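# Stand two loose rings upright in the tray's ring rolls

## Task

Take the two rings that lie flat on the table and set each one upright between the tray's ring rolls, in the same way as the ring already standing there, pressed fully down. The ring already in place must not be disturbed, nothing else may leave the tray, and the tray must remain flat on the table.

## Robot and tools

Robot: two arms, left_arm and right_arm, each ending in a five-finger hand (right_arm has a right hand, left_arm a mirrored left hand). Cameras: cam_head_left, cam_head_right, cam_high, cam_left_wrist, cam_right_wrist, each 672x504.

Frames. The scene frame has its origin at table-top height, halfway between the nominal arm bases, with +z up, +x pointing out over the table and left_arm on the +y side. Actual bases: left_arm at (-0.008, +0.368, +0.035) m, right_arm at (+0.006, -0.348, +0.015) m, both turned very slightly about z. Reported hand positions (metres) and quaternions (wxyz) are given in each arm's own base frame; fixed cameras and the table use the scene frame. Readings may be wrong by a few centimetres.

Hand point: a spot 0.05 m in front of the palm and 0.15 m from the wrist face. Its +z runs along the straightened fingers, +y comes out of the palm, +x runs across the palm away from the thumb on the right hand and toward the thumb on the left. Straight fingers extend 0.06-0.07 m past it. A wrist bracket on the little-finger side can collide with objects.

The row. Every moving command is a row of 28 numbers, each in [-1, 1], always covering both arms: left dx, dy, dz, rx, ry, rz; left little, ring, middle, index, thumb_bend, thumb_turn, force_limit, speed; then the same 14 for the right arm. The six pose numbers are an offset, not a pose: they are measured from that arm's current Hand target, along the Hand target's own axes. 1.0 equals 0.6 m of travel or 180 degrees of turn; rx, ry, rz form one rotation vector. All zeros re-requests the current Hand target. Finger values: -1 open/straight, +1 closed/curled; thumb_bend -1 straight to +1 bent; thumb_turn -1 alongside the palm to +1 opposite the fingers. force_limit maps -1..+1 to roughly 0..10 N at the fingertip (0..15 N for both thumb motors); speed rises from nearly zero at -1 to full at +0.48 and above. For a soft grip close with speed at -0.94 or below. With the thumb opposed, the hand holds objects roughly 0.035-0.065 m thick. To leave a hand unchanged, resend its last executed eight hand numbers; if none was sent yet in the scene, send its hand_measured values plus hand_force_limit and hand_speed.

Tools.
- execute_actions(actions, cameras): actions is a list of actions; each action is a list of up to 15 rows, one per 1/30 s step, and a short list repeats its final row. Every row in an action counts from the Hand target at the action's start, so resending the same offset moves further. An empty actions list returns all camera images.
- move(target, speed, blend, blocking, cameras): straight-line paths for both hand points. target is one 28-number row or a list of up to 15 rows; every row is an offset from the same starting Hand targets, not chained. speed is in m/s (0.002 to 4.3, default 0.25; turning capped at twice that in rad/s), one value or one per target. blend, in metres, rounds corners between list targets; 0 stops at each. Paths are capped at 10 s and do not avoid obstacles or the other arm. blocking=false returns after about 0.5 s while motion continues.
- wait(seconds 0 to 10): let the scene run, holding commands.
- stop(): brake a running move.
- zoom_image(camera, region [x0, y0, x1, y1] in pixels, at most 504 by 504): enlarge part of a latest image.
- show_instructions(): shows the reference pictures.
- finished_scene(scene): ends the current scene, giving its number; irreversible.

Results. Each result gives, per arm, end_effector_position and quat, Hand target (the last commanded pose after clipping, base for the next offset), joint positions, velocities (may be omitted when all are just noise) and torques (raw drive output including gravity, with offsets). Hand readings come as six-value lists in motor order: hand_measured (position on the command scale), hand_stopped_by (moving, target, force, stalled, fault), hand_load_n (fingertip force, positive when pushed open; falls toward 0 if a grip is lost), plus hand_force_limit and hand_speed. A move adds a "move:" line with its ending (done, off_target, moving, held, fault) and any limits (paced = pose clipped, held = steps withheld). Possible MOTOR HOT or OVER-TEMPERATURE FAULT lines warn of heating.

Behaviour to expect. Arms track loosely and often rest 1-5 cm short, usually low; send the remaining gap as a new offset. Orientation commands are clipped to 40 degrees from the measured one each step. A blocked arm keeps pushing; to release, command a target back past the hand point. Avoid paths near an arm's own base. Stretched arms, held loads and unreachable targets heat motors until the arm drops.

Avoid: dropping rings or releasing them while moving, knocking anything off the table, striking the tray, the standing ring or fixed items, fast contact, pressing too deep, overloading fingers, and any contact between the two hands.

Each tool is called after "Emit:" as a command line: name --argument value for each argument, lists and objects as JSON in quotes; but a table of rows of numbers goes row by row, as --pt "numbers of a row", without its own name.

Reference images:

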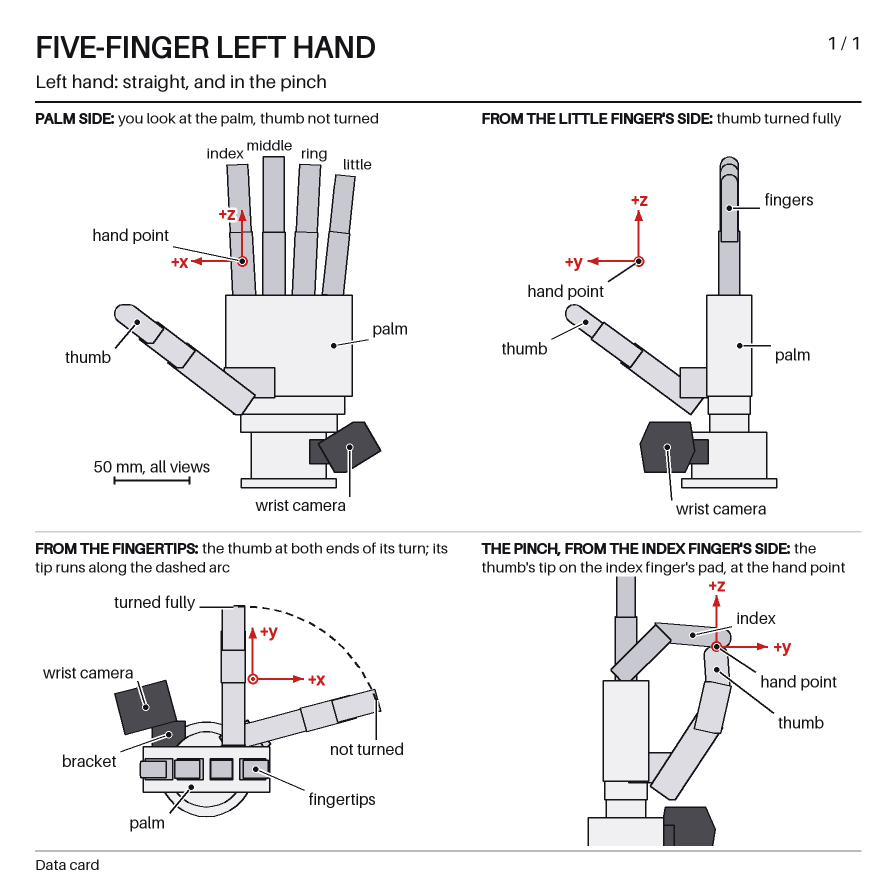

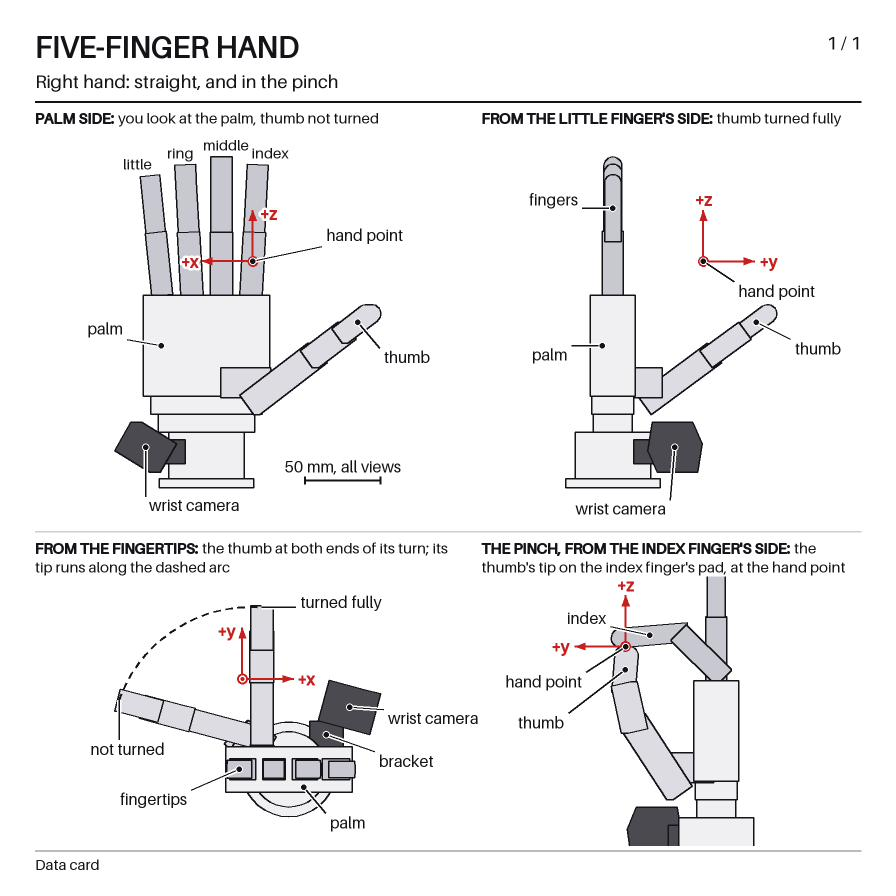

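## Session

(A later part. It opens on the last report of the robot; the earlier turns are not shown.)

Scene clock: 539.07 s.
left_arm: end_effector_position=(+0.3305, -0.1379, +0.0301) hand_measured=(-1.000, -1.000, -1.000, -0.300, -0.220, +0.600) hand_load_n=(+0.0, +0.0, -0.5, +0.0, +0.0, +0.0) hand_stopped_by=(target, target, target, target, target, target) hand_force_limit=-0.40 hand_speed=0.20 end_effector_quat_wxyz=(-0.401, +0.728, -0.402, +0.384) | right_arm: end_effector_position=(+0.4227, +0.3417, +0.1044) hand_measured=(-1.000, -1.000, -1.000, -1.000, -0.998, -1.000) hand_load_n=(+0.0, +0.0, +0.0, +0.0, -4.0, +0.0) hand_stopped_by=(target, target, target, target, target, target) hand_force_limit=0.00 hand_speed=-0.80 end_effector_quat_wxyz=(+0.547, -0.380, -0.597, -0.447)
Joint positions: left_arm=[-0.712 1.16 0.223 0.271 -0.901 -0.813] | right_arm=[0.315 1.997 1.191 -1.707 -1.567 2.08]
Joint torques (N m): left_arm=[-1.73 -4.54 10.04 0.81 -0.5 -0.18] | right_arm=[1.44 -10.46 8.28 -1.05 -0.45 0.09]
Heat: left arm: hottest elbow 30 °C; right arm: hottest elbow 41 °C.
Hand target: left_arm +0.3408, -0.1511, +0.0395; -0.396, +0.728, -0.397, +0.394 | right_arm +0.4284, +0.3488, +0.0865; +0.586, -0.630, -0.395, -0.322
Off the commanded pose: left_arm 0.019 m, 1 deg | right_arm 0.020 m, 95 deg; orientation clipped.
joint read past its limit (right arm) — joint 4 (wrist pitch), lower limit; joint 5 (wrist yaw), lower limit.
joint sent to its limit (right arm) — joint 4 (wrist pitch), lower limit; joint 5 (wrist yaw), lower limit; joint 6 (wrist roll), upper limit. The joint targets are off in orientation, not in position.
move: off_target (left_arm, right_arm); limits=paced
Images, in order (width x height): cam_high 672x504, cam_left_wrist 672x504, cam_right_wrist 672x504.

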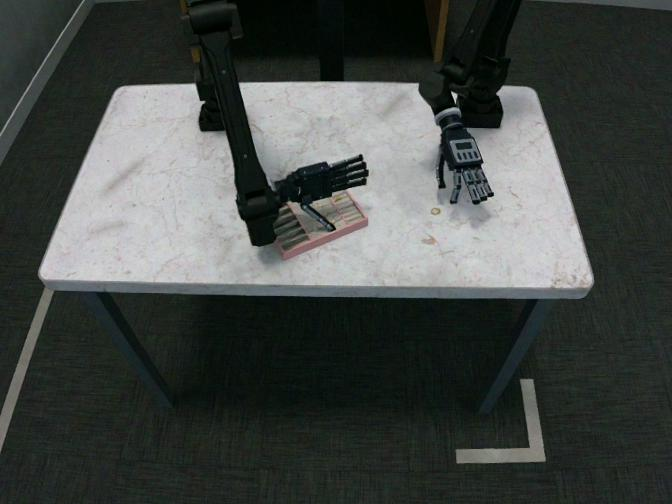

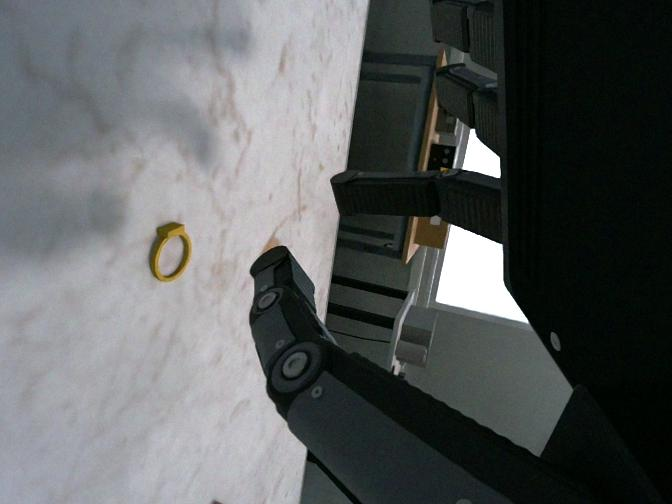

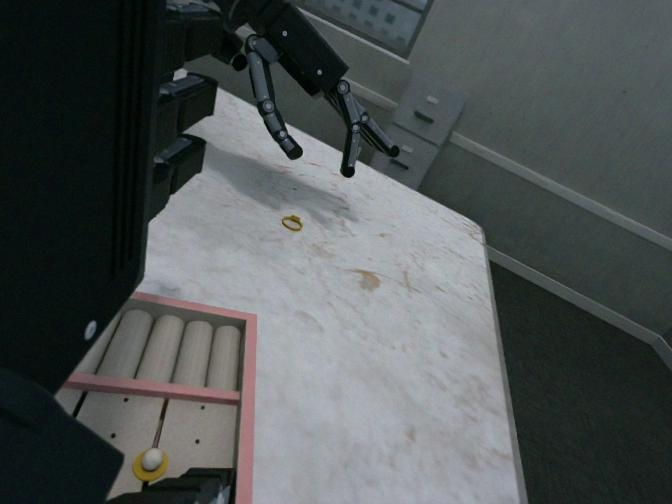

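Emit:
move --target '[0,0,0,0,0,0, -1,-1,-1,-0.3,-0.22,0.6, -0.4,0.2, 0.1937,-0.1202,-0.0353,0.0894,0.0166,-0.2027, -1,-1,-1,-1,-1,-1, 0,-0.8]' --cameras '["cam_right_wrist","cam_high"]' --speed 0.12

Emit:
zoom_image --camera "cam_high" --region '[240, 165, 450, 275]'

Scene clock: 545.23 s.
left_arm: end_effector_position=(+0.3305, -0.1379, +0.0301) hand_measured=(-1.000, -1.000, -1.000, -0.300, -0.220, +0.600) hand_load_n=(-0.5, +0.0, -0.5, +0.0, +0.0, +0.0) hand_stopped_by=(target, target, target, target, target, target) hand_force_limit=-0.40 hand_speed=0.20 end_effector_quat_wxyz=(-0.401, +0.728, -0.402, +0.384) | right_arm: end_effector_position=(+0.4162, +0.3396, +0.2149) hand_measured=(-1.000, -1.000, -1.000, -1.000, -1.000, -1.000) hand_load_n=(+0.0, +0.0, +0.0, +0.0, +0.0, +0.0) hand_stopped_by=(target, target, target, target, target, target) hand_force_limit=0.00 hand_speed=-0.80 end_effector_quat_wxyz=(-0.492, +0.311, +0.637, +0.506)
Joint positions: left_arm=[-0.712 1.16 0.223 0.271 -0.901 -0.813] | right_arm=[0.315 1.769 1.191 -1.707 -1.566 2.082]
Joint torques (N m): left_arm=[-1.38 -4.19 10.19 0.99 -0.44 -0.16] | right_arm=[1.2 -13.39 9.72 -0.79 -0.61 0.1]
Heat: left arm: hottest elbow 30 °C; right arm: hottest elbow 40 °C.
Hand target: left_arm +0.3408, -0.1511, +0.0395; -0.396, +0.728, -0.397, +0.394 | right_arm +0.4223, +0.3419, +0.2245; -0.547, +0.380, +0.597, +0.447
Off the commanded pose: left_arm 0.019 m, 1 deg | right_arm 0.012 m, 13 deg.
joint read past its limit (right arm) — joint 4 (wrist pitch), lower limit; joint 5 (wrist yaw), lower limit.
joint sent to its limit (right arm) — joint 4 (wrist pitch), lower limit; joint 5 (wrist yaw), lower limit; joint 6 (wrist roll), upper limit. The joint targets are off in orientation, not in position.
move: off_target (left_arm, right_arm)
Images, in order (width x height): cam_high 672x504, cam_right_wrist 672x504.

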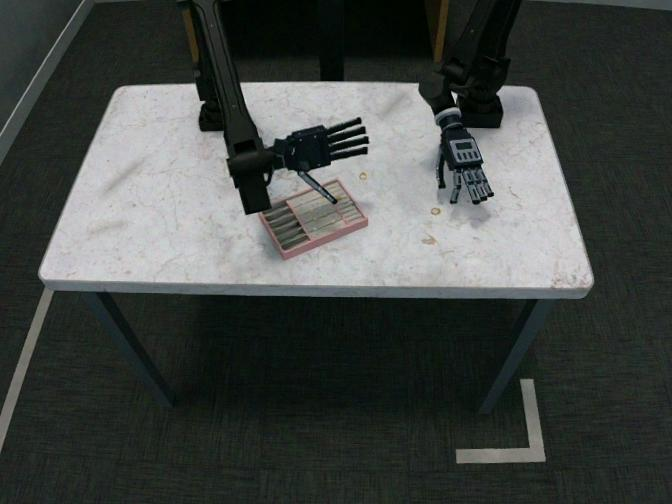

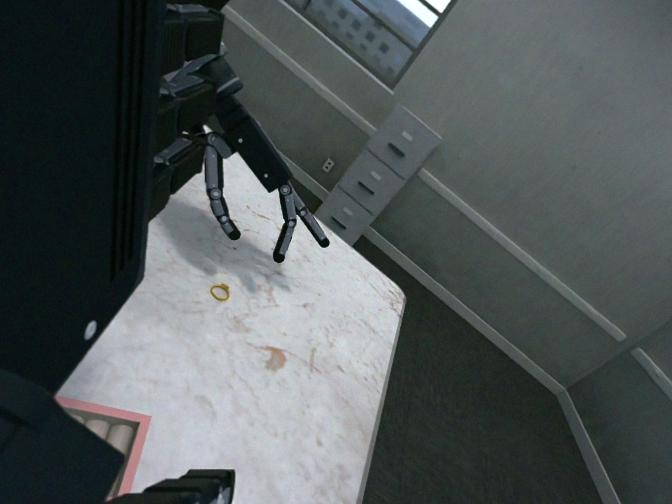

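Scaled by 2.400.

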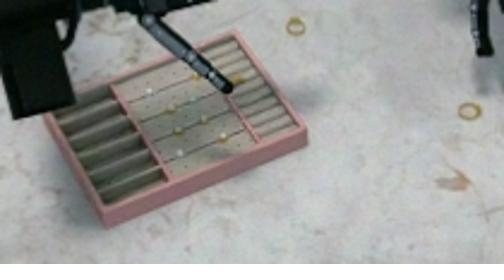

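Emit:
move --target '[0,0,0,0,0,0, -1,-1,-1,-0.2,-0.22,0.6, -0.4,0.2, 0,0,0,0,0,0, -1,-1,-1,-1,-1,-1, 0,-0.8]' --cameras '["cam_right_wrist","cam_left_wrist"]' --speed 0.12

Emit:
zoom_image --camera "cam_left_wrist" --region '[120, 180, 280, 340]'

Emit:
zoom_image --camera "cam_right_wrist" --region '[170, 170, 350, 330]'

Scene clock: 548.60 s.
left_arm: end_effector_position=(+0.3304, -0.1380, +0.0302) hand_measured=(-1.000, -1.000, -1.000, -0.200, -0.220, +0.600) hand_load_n=(+0.0, +0.0, +0.5, +0.0, +0.0, +0.0) hand_stopped_by=(target, target, target, target, target, target) hand_force_limit=-0.40 hand_speed=0.20 end_effector_quat_wxyz=(-0.400, +0.728, -0.402, +0.384) | right_arm: end_effector_position=(+0.4162, +0.3396, +0.2149) hand_measured=(-1.000, -1.000, -1.000, -1.000, -1.000, -1.000) hand_load_n=(+0.0, +0.0, +0.0, +0.0, +0.0, +0.0) hand_stopped_by=(target, target, target, target, target, target) hand_force_limit=0.00 hand_speed=-0.80 end_effector_quat_wxyz=(-0.492, +0.311, +0.637, +0.506)
Joint positions: left_arm=[-0.712 1.16 0.223 0.271 -0.901 -0.813] | right_arm=[0.315 1.769 1.191 -1.707 -1.566 2.082]
Joint torques (N m): left_arm=[-2.02 -3.9 10.09 0.83 -0.5 -0.17] | right_arm=[0.5 -14.04 9.61 -0.84 -0.64 0.09]
Heat: left arm: hottest elbow 31 °C; right arm: hottest elbow 40 °C.
Hand target: left_arm +0.3407, -0.1511, +0.0396; -0.396, +0.728, -0.397, +0.394 | right_arm +0.4223, +0.3419, +0.2245; -0.547, +0.380, +0.597, +0.447
Off the commanded pose: left_arm 0.019 m, 1 deg | right_arm 0.012 m, 13 deg.
joint read past its limit (right arm) — joint 4 (wrist pitch), lower limit; joint 5 (wrist yaw), lower limit.
joint sent to its limit (right arm) — joint 4 (wrist pitch), lower limit; joint 5 (wrist yaw), lower limit; joint 6 (wrist roll), upper limit. The joint targets are off in orientation, not in position.
move: off_target (left_arm, right_arm)
Images, in order (width x height): cam_left_wrist 672x504, cam_right_wrist 672x504.

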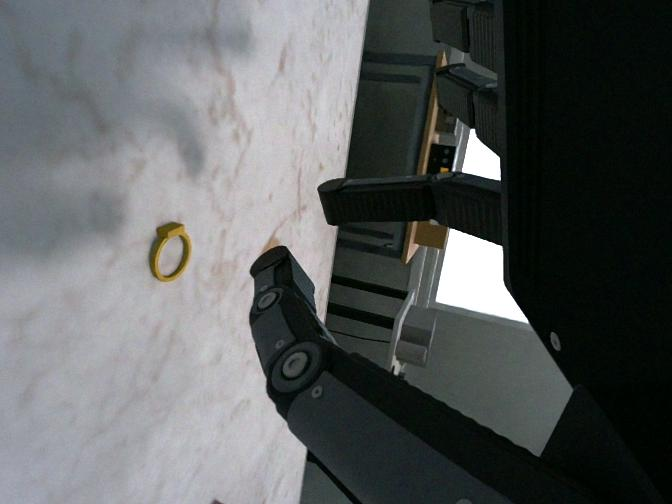

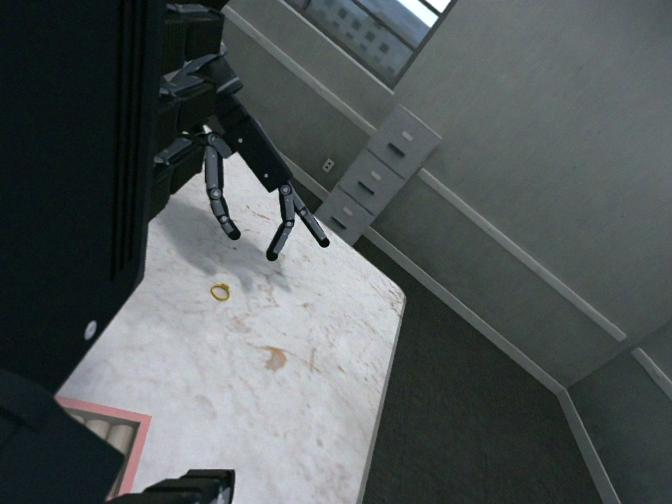

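Scaled by 3.150.

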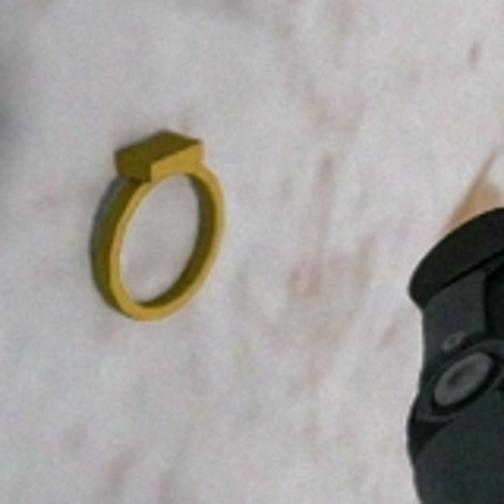

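Scaled by 2.800.

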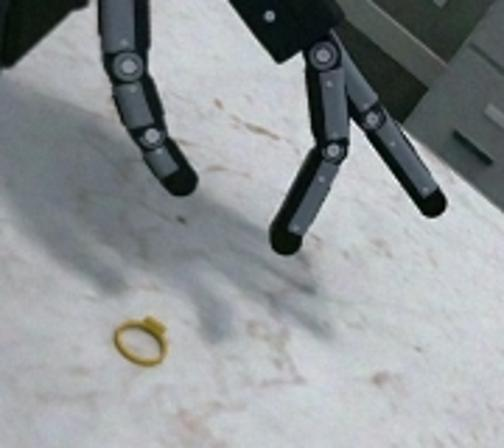

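Emit:
move --target '[0.0058,0.0447,0.0315,0,0,0, -1,-1,-1,-0.2,-0.22,0.6, -0.4,0.2, 0,0,0,0,0,0, -1,-1,-1,-1,-1,-1, 0,-0.8]' --cameras '["cam_right_wrist","cam_left_wrist"]' --speed 0.12

Emit:
zoom_image --camera "cam_left_wrist" --region '[180, 150, 340, 310]'

Emit:
zoom_image --camera "cam_right_wrist" --region '[180, 200, 300, 320]'

Scene clock: 557.47 s.
left_arm: end_effector_position=(+0.3346, -0.1418, -0.0029) hand_measured=(-1.000, -1.000, -1.000, -0.200, -0.220, +0.600) hand_load_n=(+0.0, +0.0, +0.0, +0.0, +0.0, +0.0) hand_stopped_by=(target, target, target, target, target, target) hand_force_limit=-0.40 hand_speed=0.20 end_effector_quat_wxyz=(-0.402, +0.730, -0.408, +0.373) | right_arm: end_effector_position=(+0.4162, +0.3396, +0.2149) hand_measured=(-1.000, -1.000, -1.000, -1.000, -1.000, -1.000) hand_load_n=(-0.5, +0.0, +0.0, +0.0, +0.0, +0.0) hand_stopped_by=(target, target, target, target, target, target) hand_force_limit=0.00 hand_speed=-0.80 end_effector_quat_wxyz=(-0.492, +0.311, +0.637, +0.506)
Joint positions: left_arm=[-0.713 1.356 0.223 0.438 -0.901 -0.818] | right_arm=[0.315 1.769 1.191 -1.707 -1.566 2.082]
Joint torques (N m): left_arm=[-1.73 -5.77 8.96 1.87 -0.36 -0.08] | right_arm=[0.91 -13.63 9.77 -0.77 -0.63 0.08]
Heat: left arm: hottest elbow 31 °C; right arm: hottest elbow 41 °C.
Hand target: left_arm +0.3517, -0.1592, +0.0094; -0.396, +0.728, -0.397, +0.394 | right_arm +0.4223, +0.3419, +0.2245; -0.547, +0.380, +0.597, +0.447
Off the commanded pose: left_arm 0.027 m, 3 deg | right_arm 0.012 m, 13 deg.
joint read past its limit (right arm) — joint 4 (wrist pitch), lower limit; joint 5 (wrist yaw), lower limit.
joint sent to its limit (right arm) — joint 4 (wrist pitch), lower limit; joint 5 (wrist yaw), lower limit; joint 6 (wrist roll), upper limit. The joint targets are off in orientation, not in position.
move: off_target (left_arm, right_arm)
Images, in order (width x height): cam_left_wrist 672x504, cam_right_wrist 672x504.

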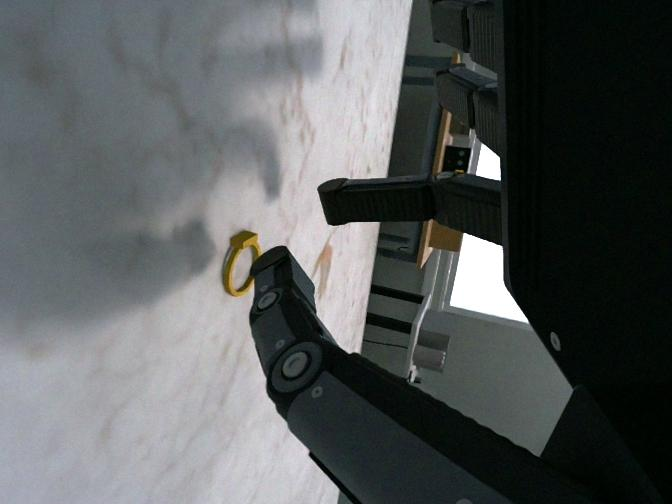

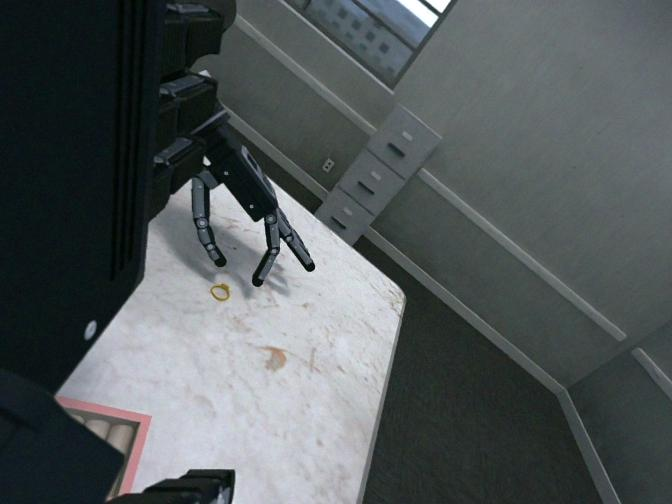

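Scaled by 3.150.

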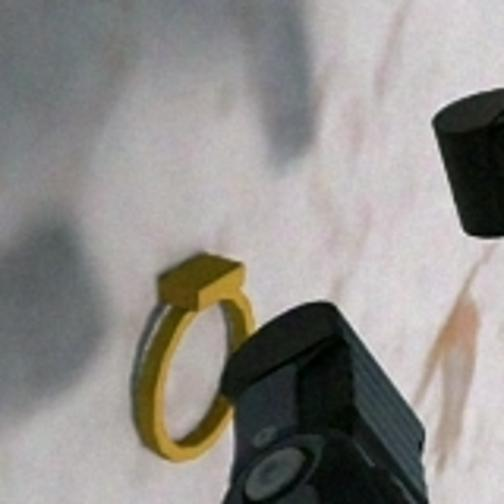

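Scaled by 4.200.

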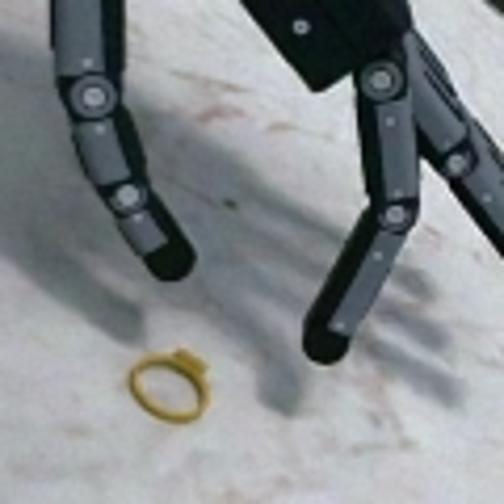

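Emit:
move --target '[-0.0052,0.0178,0.0075,0,0,0, -1,-1,-1,-0.2,-0.22,0.6, -0.4,0.2, 0,0,0,0,0,0, -1,-1,-1,-1,-1,-1, 0,-0.8]' --cameras '["cam_right_wrist","cam_left_wrist"]' --speed 0.12

Emit:
zoom_image --camera "cam_left_wrist" --region '[180, 150, 340, 310]'

Emit:
zoom_image --camera "cam_right_wrist" --region '[190, 230, 280, 320]'

Scene clock: 564.43 s.
left_arm: end_effector_position=(+0.3373, -0.1441, -0.0117) hand_measured=(-1.000, -1.000, -1.000, -0.200, -0.220, +0.600) hand_load_n=(+0.0, +0.0, +0.0, +0.0, +0.0, -0.5) hand_stopped_by=(target, target, target, target, target, target) hand_force_limit=-0.40 hand_speed=0.20 end_effector_quat_wxyz=(-0.401, +0.730, -0.406, +0.377) | right_arm: end_effector_position=(+0.4162, +0.3396, +0.2149) hand_measured=(-1.000, -1.000, -1.000, -1.000, -1.000, -1.000) hand_load_n=(+0.0, +0.0, +0.0, +0.0, +0.0, +0.0) hand_stopped_by=(target, target, target, target, target, target) hand_force_limit=0.00 hand_speed=-0.80 end_effector_quat_wxyz=(-0.492, +0.311, +0.637, +0.506)
Joint positions: left_arm=[-0.713 1.425 0.223 0.514 -0.901 -0.818] | right_arm=[0.315 1.769 1.191 -1.707 -1.566 2.082]
Joint torques (N m): left_arm=[-2.32 -6.12 7.87 1.74 -0.38 -0.1] | right_arm=[0.73 -13.8 9.68 -0.76 -0.64 0.1]
Heat: left arm: hottest elbow 31 °C; right arm: hottest elbow 41 °C.
Hand target: left_arm +0.3517, -0.1592, -0.0026; -0.396, +0.728, -0.397, +0.394 | right_arm +0.4223, +0.3419, +0.2245; -0.547, +0.380, +0.597, +0.447
Off the commanded pose: left_arm 0.023 m, 2 deg | right_arm 0.012 m, 13 deg.
joint read past its limit (right arm) — joint 4 (wrist pitch), lower limit; joint 5 (wrist yaw), lower limit.
joint sent to its limit (right arm) — joint 4 (wrist pitch), lower limit; joint 5 (wrist yaw), lower limit; joint 6 (wrist roll), upper limit. The joint targets are off in orientation, not in position.
move: off_target (left_arm, right_arm)
Images, in order (width x height): cam_left_wrist 672x504, cam_right_wrist 672x504.

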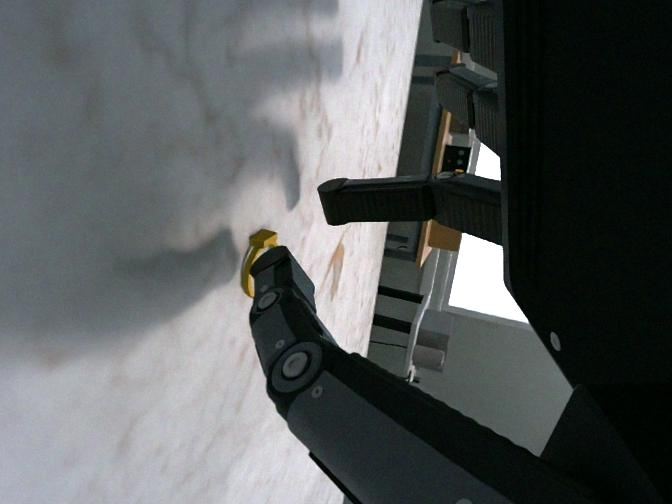

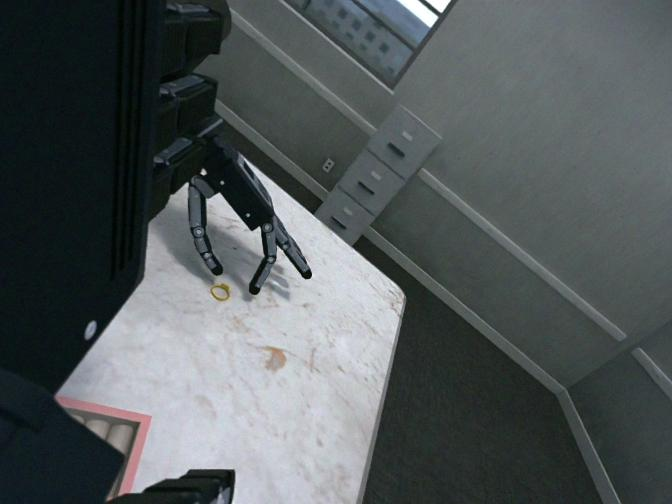

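Scaled by 3.150.

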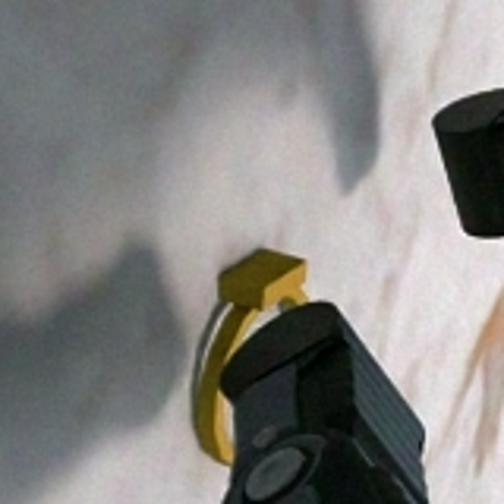

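Scaled by 5.600.

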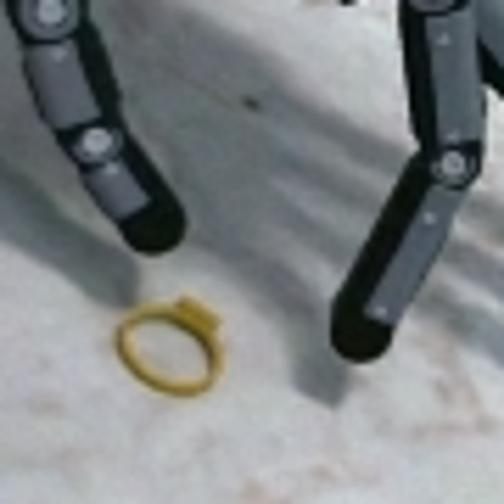

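Emit:
move --target '[-0.0114,0.0057,0.0009,0,0,0, -1,-1,-1,0,-0.42,0.6, -0.4,0.2, 0,0,0,0,0,0, -1,-1,-1,-1,-1,-1, 0,-0.8]' --cameras '["cam_right_wrist","cam_left_wrist"]' --speed 0.12

Emit:
zoom_image --camera "cam_left_wrist" --region '[180, 150, 340, 310]'

Emit:
zoom_image --camera "cam_right_wrist" --region '[190, 230, 280, 320]'

Scene clock: 575.83 s.
left_arm: end_effector_position=(+0.3403, -0.1480, -0.0115) hand_measured=(-1.000, -1.000, -1.000, +0.000, -0.420, +0.600) hand_load_n=(+0.0, -0.5, +0.0, +0.0, +0.0, +0.0) hand_stopped_by=(target, target, target, target, target, target) hand_force_limit=-0.40 hand_speed=0.20 end_effector_quat_wxyz=(-0.397, +0.729, -0.401, +0.386) | right_arm: end_effector_position=(+0.4162, +0.3396, +0.2149) hand_measured=(-1.000, -1.000, -1.000, -1.000, -1.000, -1.000) hand_load_n=(+0.0, +0.0, +0.0, +0.0, +0.0, +0.0) hand_stopped_by=(target, target, target, target, target, target) hand_force_limit=0.00 hand_speed=-0.80 end_effector_quat_wxyz=(-0.492, +0.311, +0.637, +0.506)
Joint positions: left_arm=[-0.713 1.448 0.223 0.559 -0.896 -0.818] | right_arm=[0.315 1.769 1.191 -1.707 -1.566 2.082]
Joint torques (N m): left_arm=[-0.26 -7.12 5.93 2.09 -0.27 0.03] | right_arm=[0.73 -13.57 9.65 -0.73 -0.62 0.09]
Heat: left arm: hottest elbow 31 °C; right arm: hottest elbow 41 °C.
Hand target: left_arm +0.3487, -0.1542, -0.0076; -0.396, +0.728, -0.397, +0.394 | right_arm +0.4223, +0.3419, +0.2245; -0.547, +0.380, +0.597, +0.447
Off the commanded pose: left_arm 0.011 m, 1 deg | right_arm 0.012 m, 13 deg.
joint read past its limit (right arm) — joint 4 (wrist pitch), lower limit; joint 5 (wrist yaw), lower limit.
joint sent to its limit (right arm) — joint 4 (wrist pitch), lower limit; joint 5 (wrist yaw), lower limit; joint 6 (wrist roll), upper limit. The joint targets are off in orientation, not in position.
move: off_target (left_arm, right_arm)
Images, in order (width x height): cam_left_wrist 672x504, cam_right_wrist 672x504.

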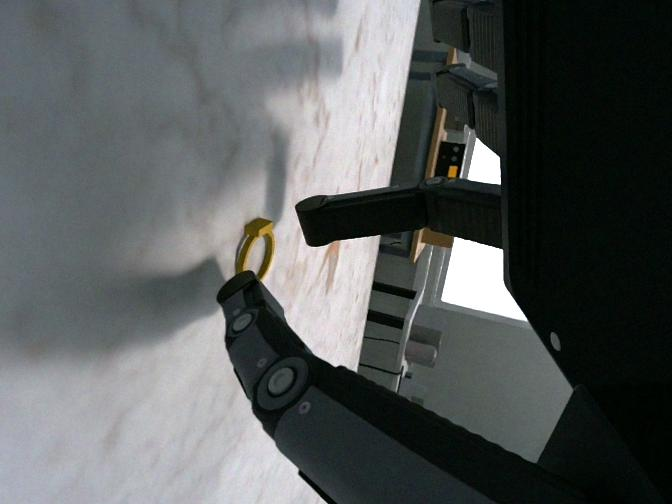

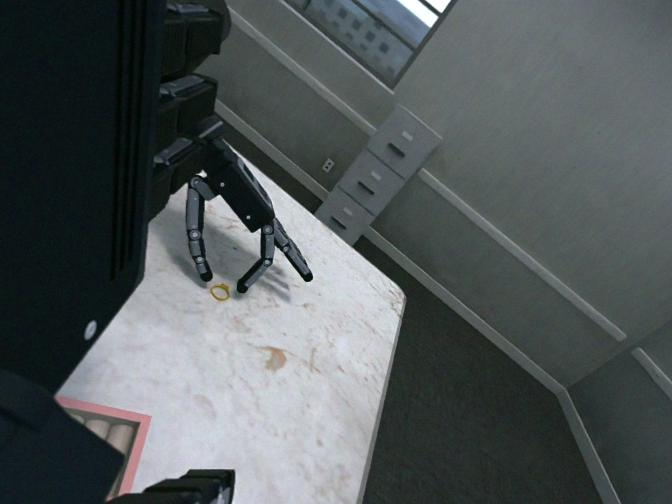

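Scaled by 3.150.

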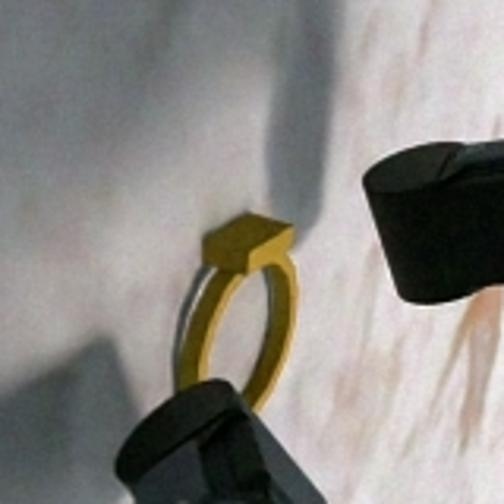

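Scaled by 5.600.

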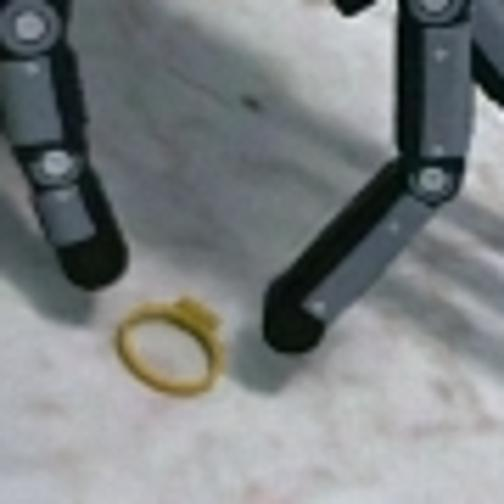

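Emit:
move --target '[-0.0232,-0.0025,-0.0102,0,0,0, -1,-1,-1,0,-0.42,0.6, -0.4,0.2, 0,0,0,0,0,0, -1,-1,-1,-1,-1,-1, 0,-0.8]' --cameras '["cam_right_wrist","cam_left_wrist"]' --speed 0.12

Emit:
zoom_image --camera "cam_left_wrist" --region '[180, 150, 340, 310]'

Emit:
zoom_image --camera "cam_right_wrist" --region '[190, 230, 280, 320]'

Scene clock: 583.37 s.
left_arm: end_effector_position=(+0.3356, -0.1449, -0.0139) hand_measured=(-1.000, -1.000, -1.000, +0.000, -0.420, +0.600) hand_load_n=(+0.0, +0.0, +0.0, +0.0, +0.0, +0.0) hand_stopped_by=(target, target, target, target, target, target) hand_force_limit=-0.40 hand_speed=0.20 end_effector_quat_wxyz=(-0.395, +0.729, -0.404, +0.386) | right_arm: end_effector_position=(+0.4162, +0.3396, +0.2149) hand_measured=(-1.000, -1.000, -1.000, -1.000, -1.000, -1.000) hand_load_n=(+0.0, +0.0, +0.0, +0.0, +0.0, +0.0) hand_stopped_by=(target, target, target, target, target, target) hand_force_limit=0.00 hand_speed=-0.80 end_effector_quat_wxyz=(-0.492, +0.311, +0.637, +0.506)
Joint positions: left_arm=[-0.712 1.447 0.206 0.576 -0.889 -0.816] | right_arm=[0.315 1.769 1.191 -1.707 -1.566 2.082]
Joint torques (N m): left_arm=[-0.38 -8.64 3.9 2.06 -0.26 0.07] | right_arm=[0.73 -13.39 9.87 -0.76 -0.64 0.06]
Heat: left arm: hottest elbow 31 °C; right arm: hottest elbow 41 °C.
Hand target: left_arm +0.3383, -0.1429, -0.0076; -0.396, +0.728, -0.397, +0.394 | right_arm +0.4223, +0.3419, +0.2245; -0.547, +0.380, +0.597, +0.447
Off the commanded pose: left_arm 0.007 m, 1 deg | right_arm 0.012 m, 13 deg.
joint read past its limit (right arm) — joint 4 (wrist pitch), lower limit; joint 5 (wrist yaw), lower limit.
joint sent to its limit (right arm) — joint 4 (wrist pitch), lower limit; joint 5 (wrist yaw), lower limit; joint 6 (wrist roll), upper limit. The joint targets are off in orientation, not in position.
move: off_target (right_arm)
Images, in order (width x height): cam_left_wrist 672x504, cam_right_wrist 672x504.

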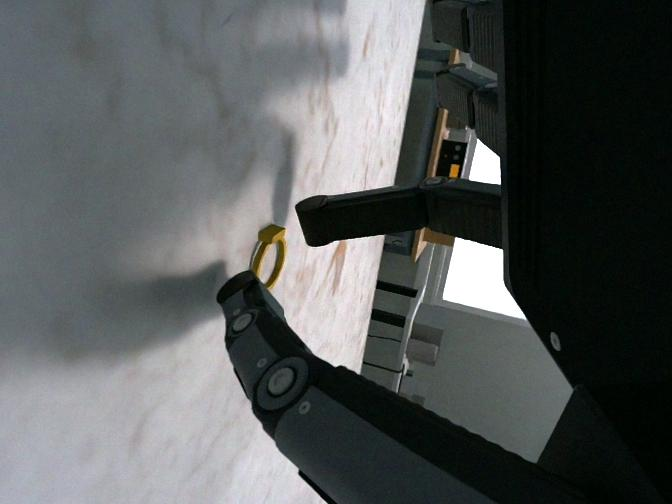

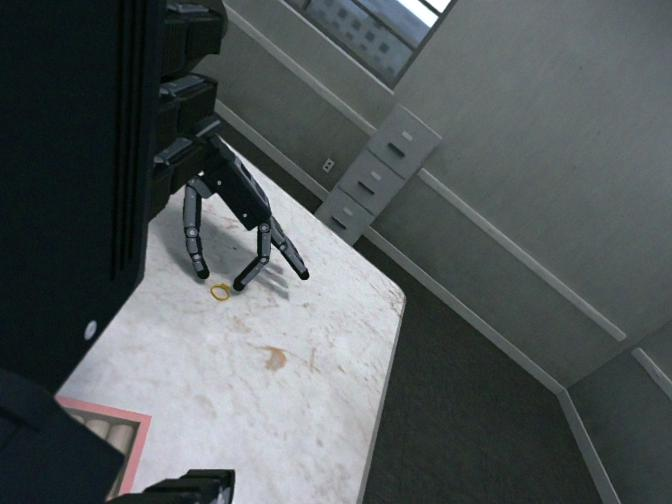

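Scaled by 3.150.

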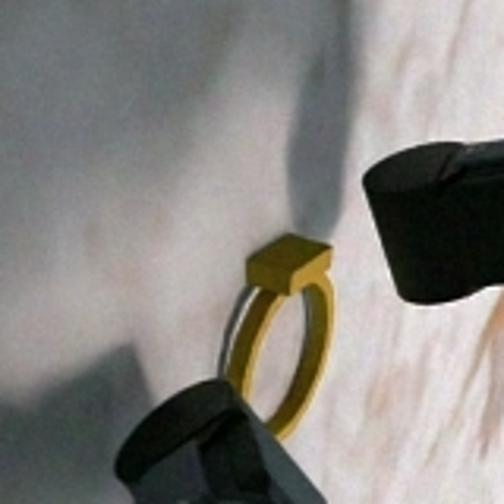

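Scaled by 5.600.

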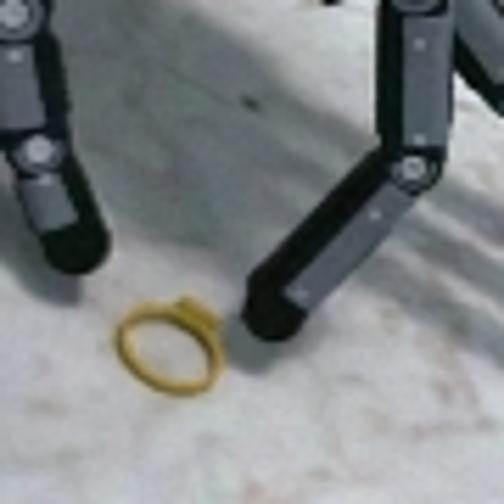

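Emit:
move --target '[-0.0019,0.0067,0.0028,0,0,0, -1,-1,-1,0,-0.42,0.6, -0.4,0.2, 0,0,0,0,0,0, -1,-1,-1,-1,-1,-1, 0,-0.8]' --cameras '["cam_right_wrist","cam_left_wrist"]' --speed 0.12

Emit:
zoom_image --camera "cam_right_wrist" --region '[190, 230, 280, 320]'

Scene clock: 586.97 s.
left_arm: end_effector_position=(+0.3393, -0.1480, -0.0085) hand_measured=(-1.000, -1.000, -1.000, +0.000, -0.420, +0.600) hand_load_n=(+0.0, +0.0, +0.0, +0.0, +0.0, -0.5) hand_stopped_by=(target, target, target, target, target, target) hand_force_limit=-0.40 hand_speed=0.20 end_effector_quat_wxyz=(-0.393, +0.729, -0.396, +0.398) | right_arm: end_effector_position=(+0.4162, +0.3396, +0.2149) hand_measured=(-1.000, -1.000, -1.000, -1.000, -1.000, -1.000) hand_load_n=(+0.0, +0.0, +0.0, +0.0, +0.0, +0.0) hand_stopped_by=(target, target, target, target, target, target) hand_force_limit=0.00 hand_speed=-0.80 end_effector_quat_wxyz=(-0.492, +0.311, +0.637, +0.506)
Joint positions: left_arm=[-0.711 1.447 0.206 0.605 -0.889 -0.816] | right_arm=[0.315 1.769 1.191 -1.707 -1.566 2.082]
Joint torques (N m): left_arm=[0.32 -6.77 3.77 2 -0.22 0.06] | right_arm=[0.56 -13.63 9.62 -0.69 -0.63 0.08]
Heat: left arm: hottest elbow 30 °C; right arm: hottest elbow 40 °C.
Hand target: left_arm +0.3384, -0.1428, -0.0122; -0.396, +0.728, -0.397, +0.394 | right_arm +0.4223, +0.3419, +0.2245; -0.547, +0.380, +0.597, +0.447
Off the commanded pose: left_arm 0.006 m, 1 deg | right_arm 0.012 m, 13 deg.
joint read past its limit (right arm) — joint 4 (wrist pitch), lower limit; joint 5 (wrist yaw), lower limit.
joint sent to its limit (right arm) — joint 4 (wrist pitch), lower limit; joint 5 (wrist yaw), lower limit; joint 6 (wrist roll), upper limit. The joint targets are off in orientation, not in position.
move: off_target (right_arm)
Images, in order (width x height): cam_left_wrist 672x504, cam_right_wrist 672x504.

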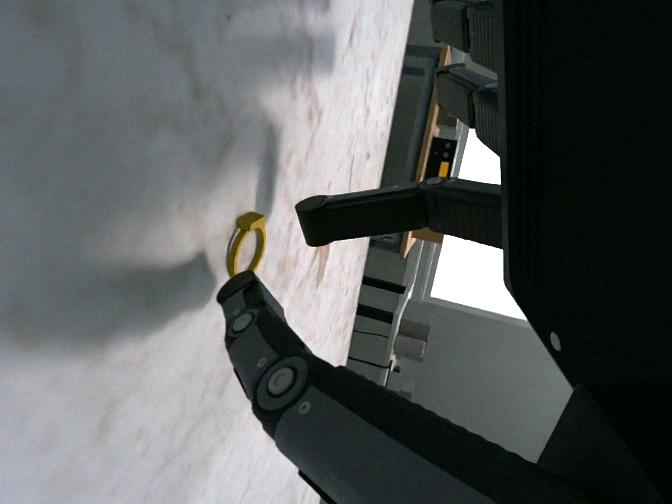

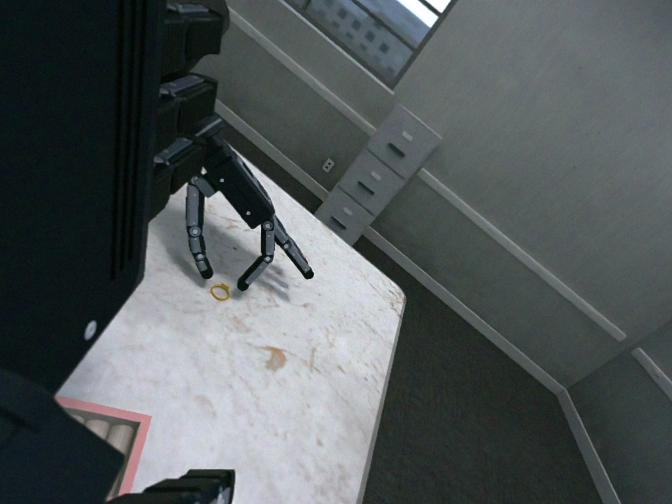

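Scaled by 5.600.

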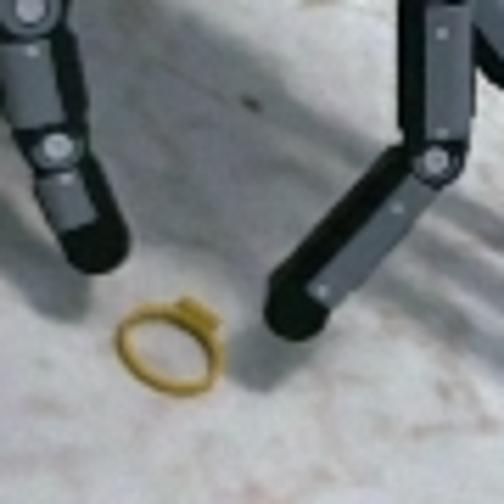

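Emit:
move --pt "0.013 -0.0445 -0.0187 0 0 0 -1 -1 -1 0 -0.42 0.6 -0.4 0.2 0 0 0 0 0 0 -1 -1 -1 -1 -1 -1 0 -0.8" --pt "-0.0375 -0.1252 -0.0933 0 0 0 -1 -1 -1 0 -0.42 0.6 -0.4 0.2 0 0 0 0 0 0 -1 -1 -1 -1 -1 -1 0 -0.8" --pt "0.0188 -0.0317 -0.0075 0 0 0 -1 -1 -1 0 -0.42 0.6 -0.4 0.2 0 0 0 0 0 0 -1 -1 -1 -1 -1 -1 0 -0.8" --cameras '["cam_right_wrist","cam_left_wrist"]' --speed 0.2 --blend '[0.01,0.01,0]'

Emit:
zoom_image --camera "cam_right_wrist" --region '[190, 210, 290, 310]'

Emit:
zoom_image --camera "cam_left_wrist" --region '[180, 150, 340, 310]'

Scene clock: 596.17 s.
left_arm: end_effector_position=(+0.3277, -0.1362, -0.0007) hand_measured=(-1.000, -1.000, -1.000, +0.000, -0.420, +0.600) hand_load_n=(+0.0, +0.0, +0.0, +0.0, +0.0, +0.0) hand_stopped_by=(target, target, target, target, target, target) hand_force_limit=-0.40 hand_speed=0.20 end_effector_quat_wxyz=(-0.397, +0.730, -0.406, +0.380) | right_arm: end_effector_position=(+0.4162, +0.3396, +0.2149) hand_measured=(-1.000, -1.000, -1.000, -1.000, -1.000, -1.000) hand_load_n=(+0.0, +0.0, +0.0, +0.0, +0.0, +0.0) hand_stopped_by=(target, target, target, target, target, target) hand_force_limit=0.00 hand_speed=-0.80 end_effector_quat_wxyz=(-0.492, +0.311, +0.637, +0.506)
Joint positions: left_arm=[-0.708 1.321 0.191 0.453 -0.889 -0.814] | right_arm=[0.315 1.769 1.191 -1.707 -1.566 2.082]
Joint torques (N m): left_arm=[-0.67 -5.42 8.59 1.92 -0.3 0.03] | right_arm=[1.03 -13.27 9.69 -0.75 -0.65 0.1]
Heat: left arm: hottest elbow 30 °C; right arm: hottest elbow 40 °C.
Hand target: left_arm +0.3438, -0.1470, +0.0095; -0.396, +0.728, -0.397, +0.394 | right_arm +0.4223, +0.3419, +0.2245; -0.547, +0.380, +0.597, +0.447
Off the commanded pose: left_arm 0.022 m, 2 deg | right_arm 0.012 m, 13 deg.
joint read past its limit (right arm) — joint 4 (wrist pitch), lower limit; joint 5 (wrist yaw), lower limit.
joint sent to its limit (right arm) — joint 4 (wrist pitch), lower limit; joint 5 (wrist yaw), lower limit; joint 6 (wrist roll), upper limit. The joint targets are off in orientation, not in position.
move: off_target (left_arm, right_arm)
Images, in order (width x height): cam_left_wrist 672x504, cam_right_wrist 672x504.

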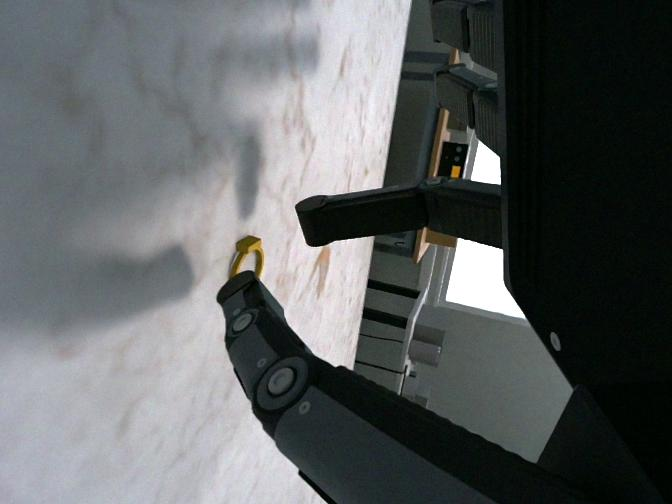

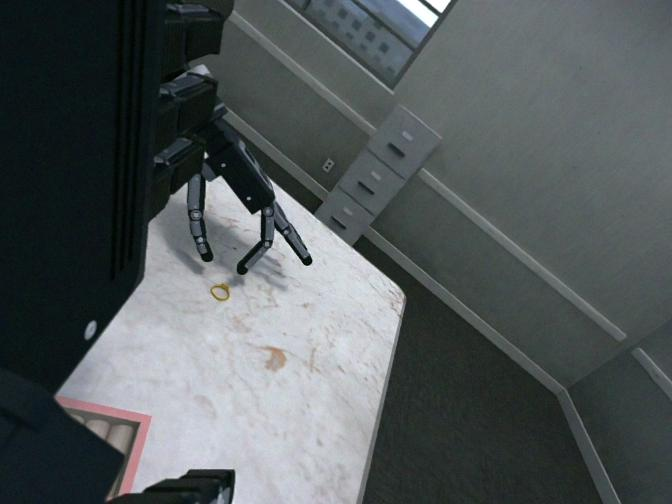

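Scaled by 5.040.

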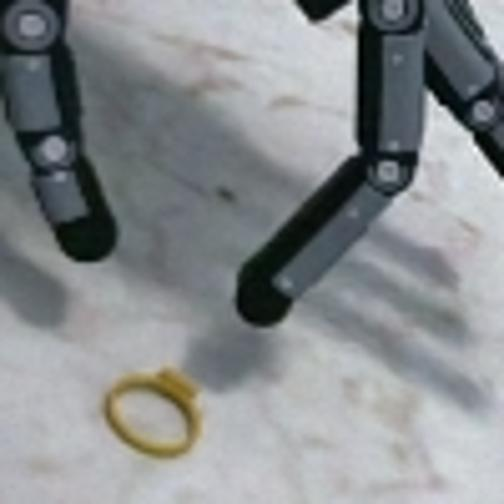

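Scaled by 3.150.

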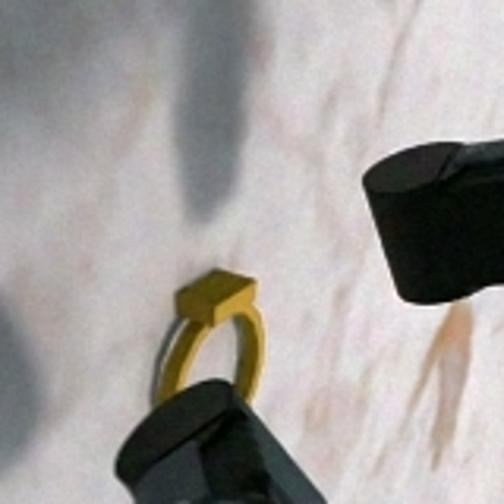

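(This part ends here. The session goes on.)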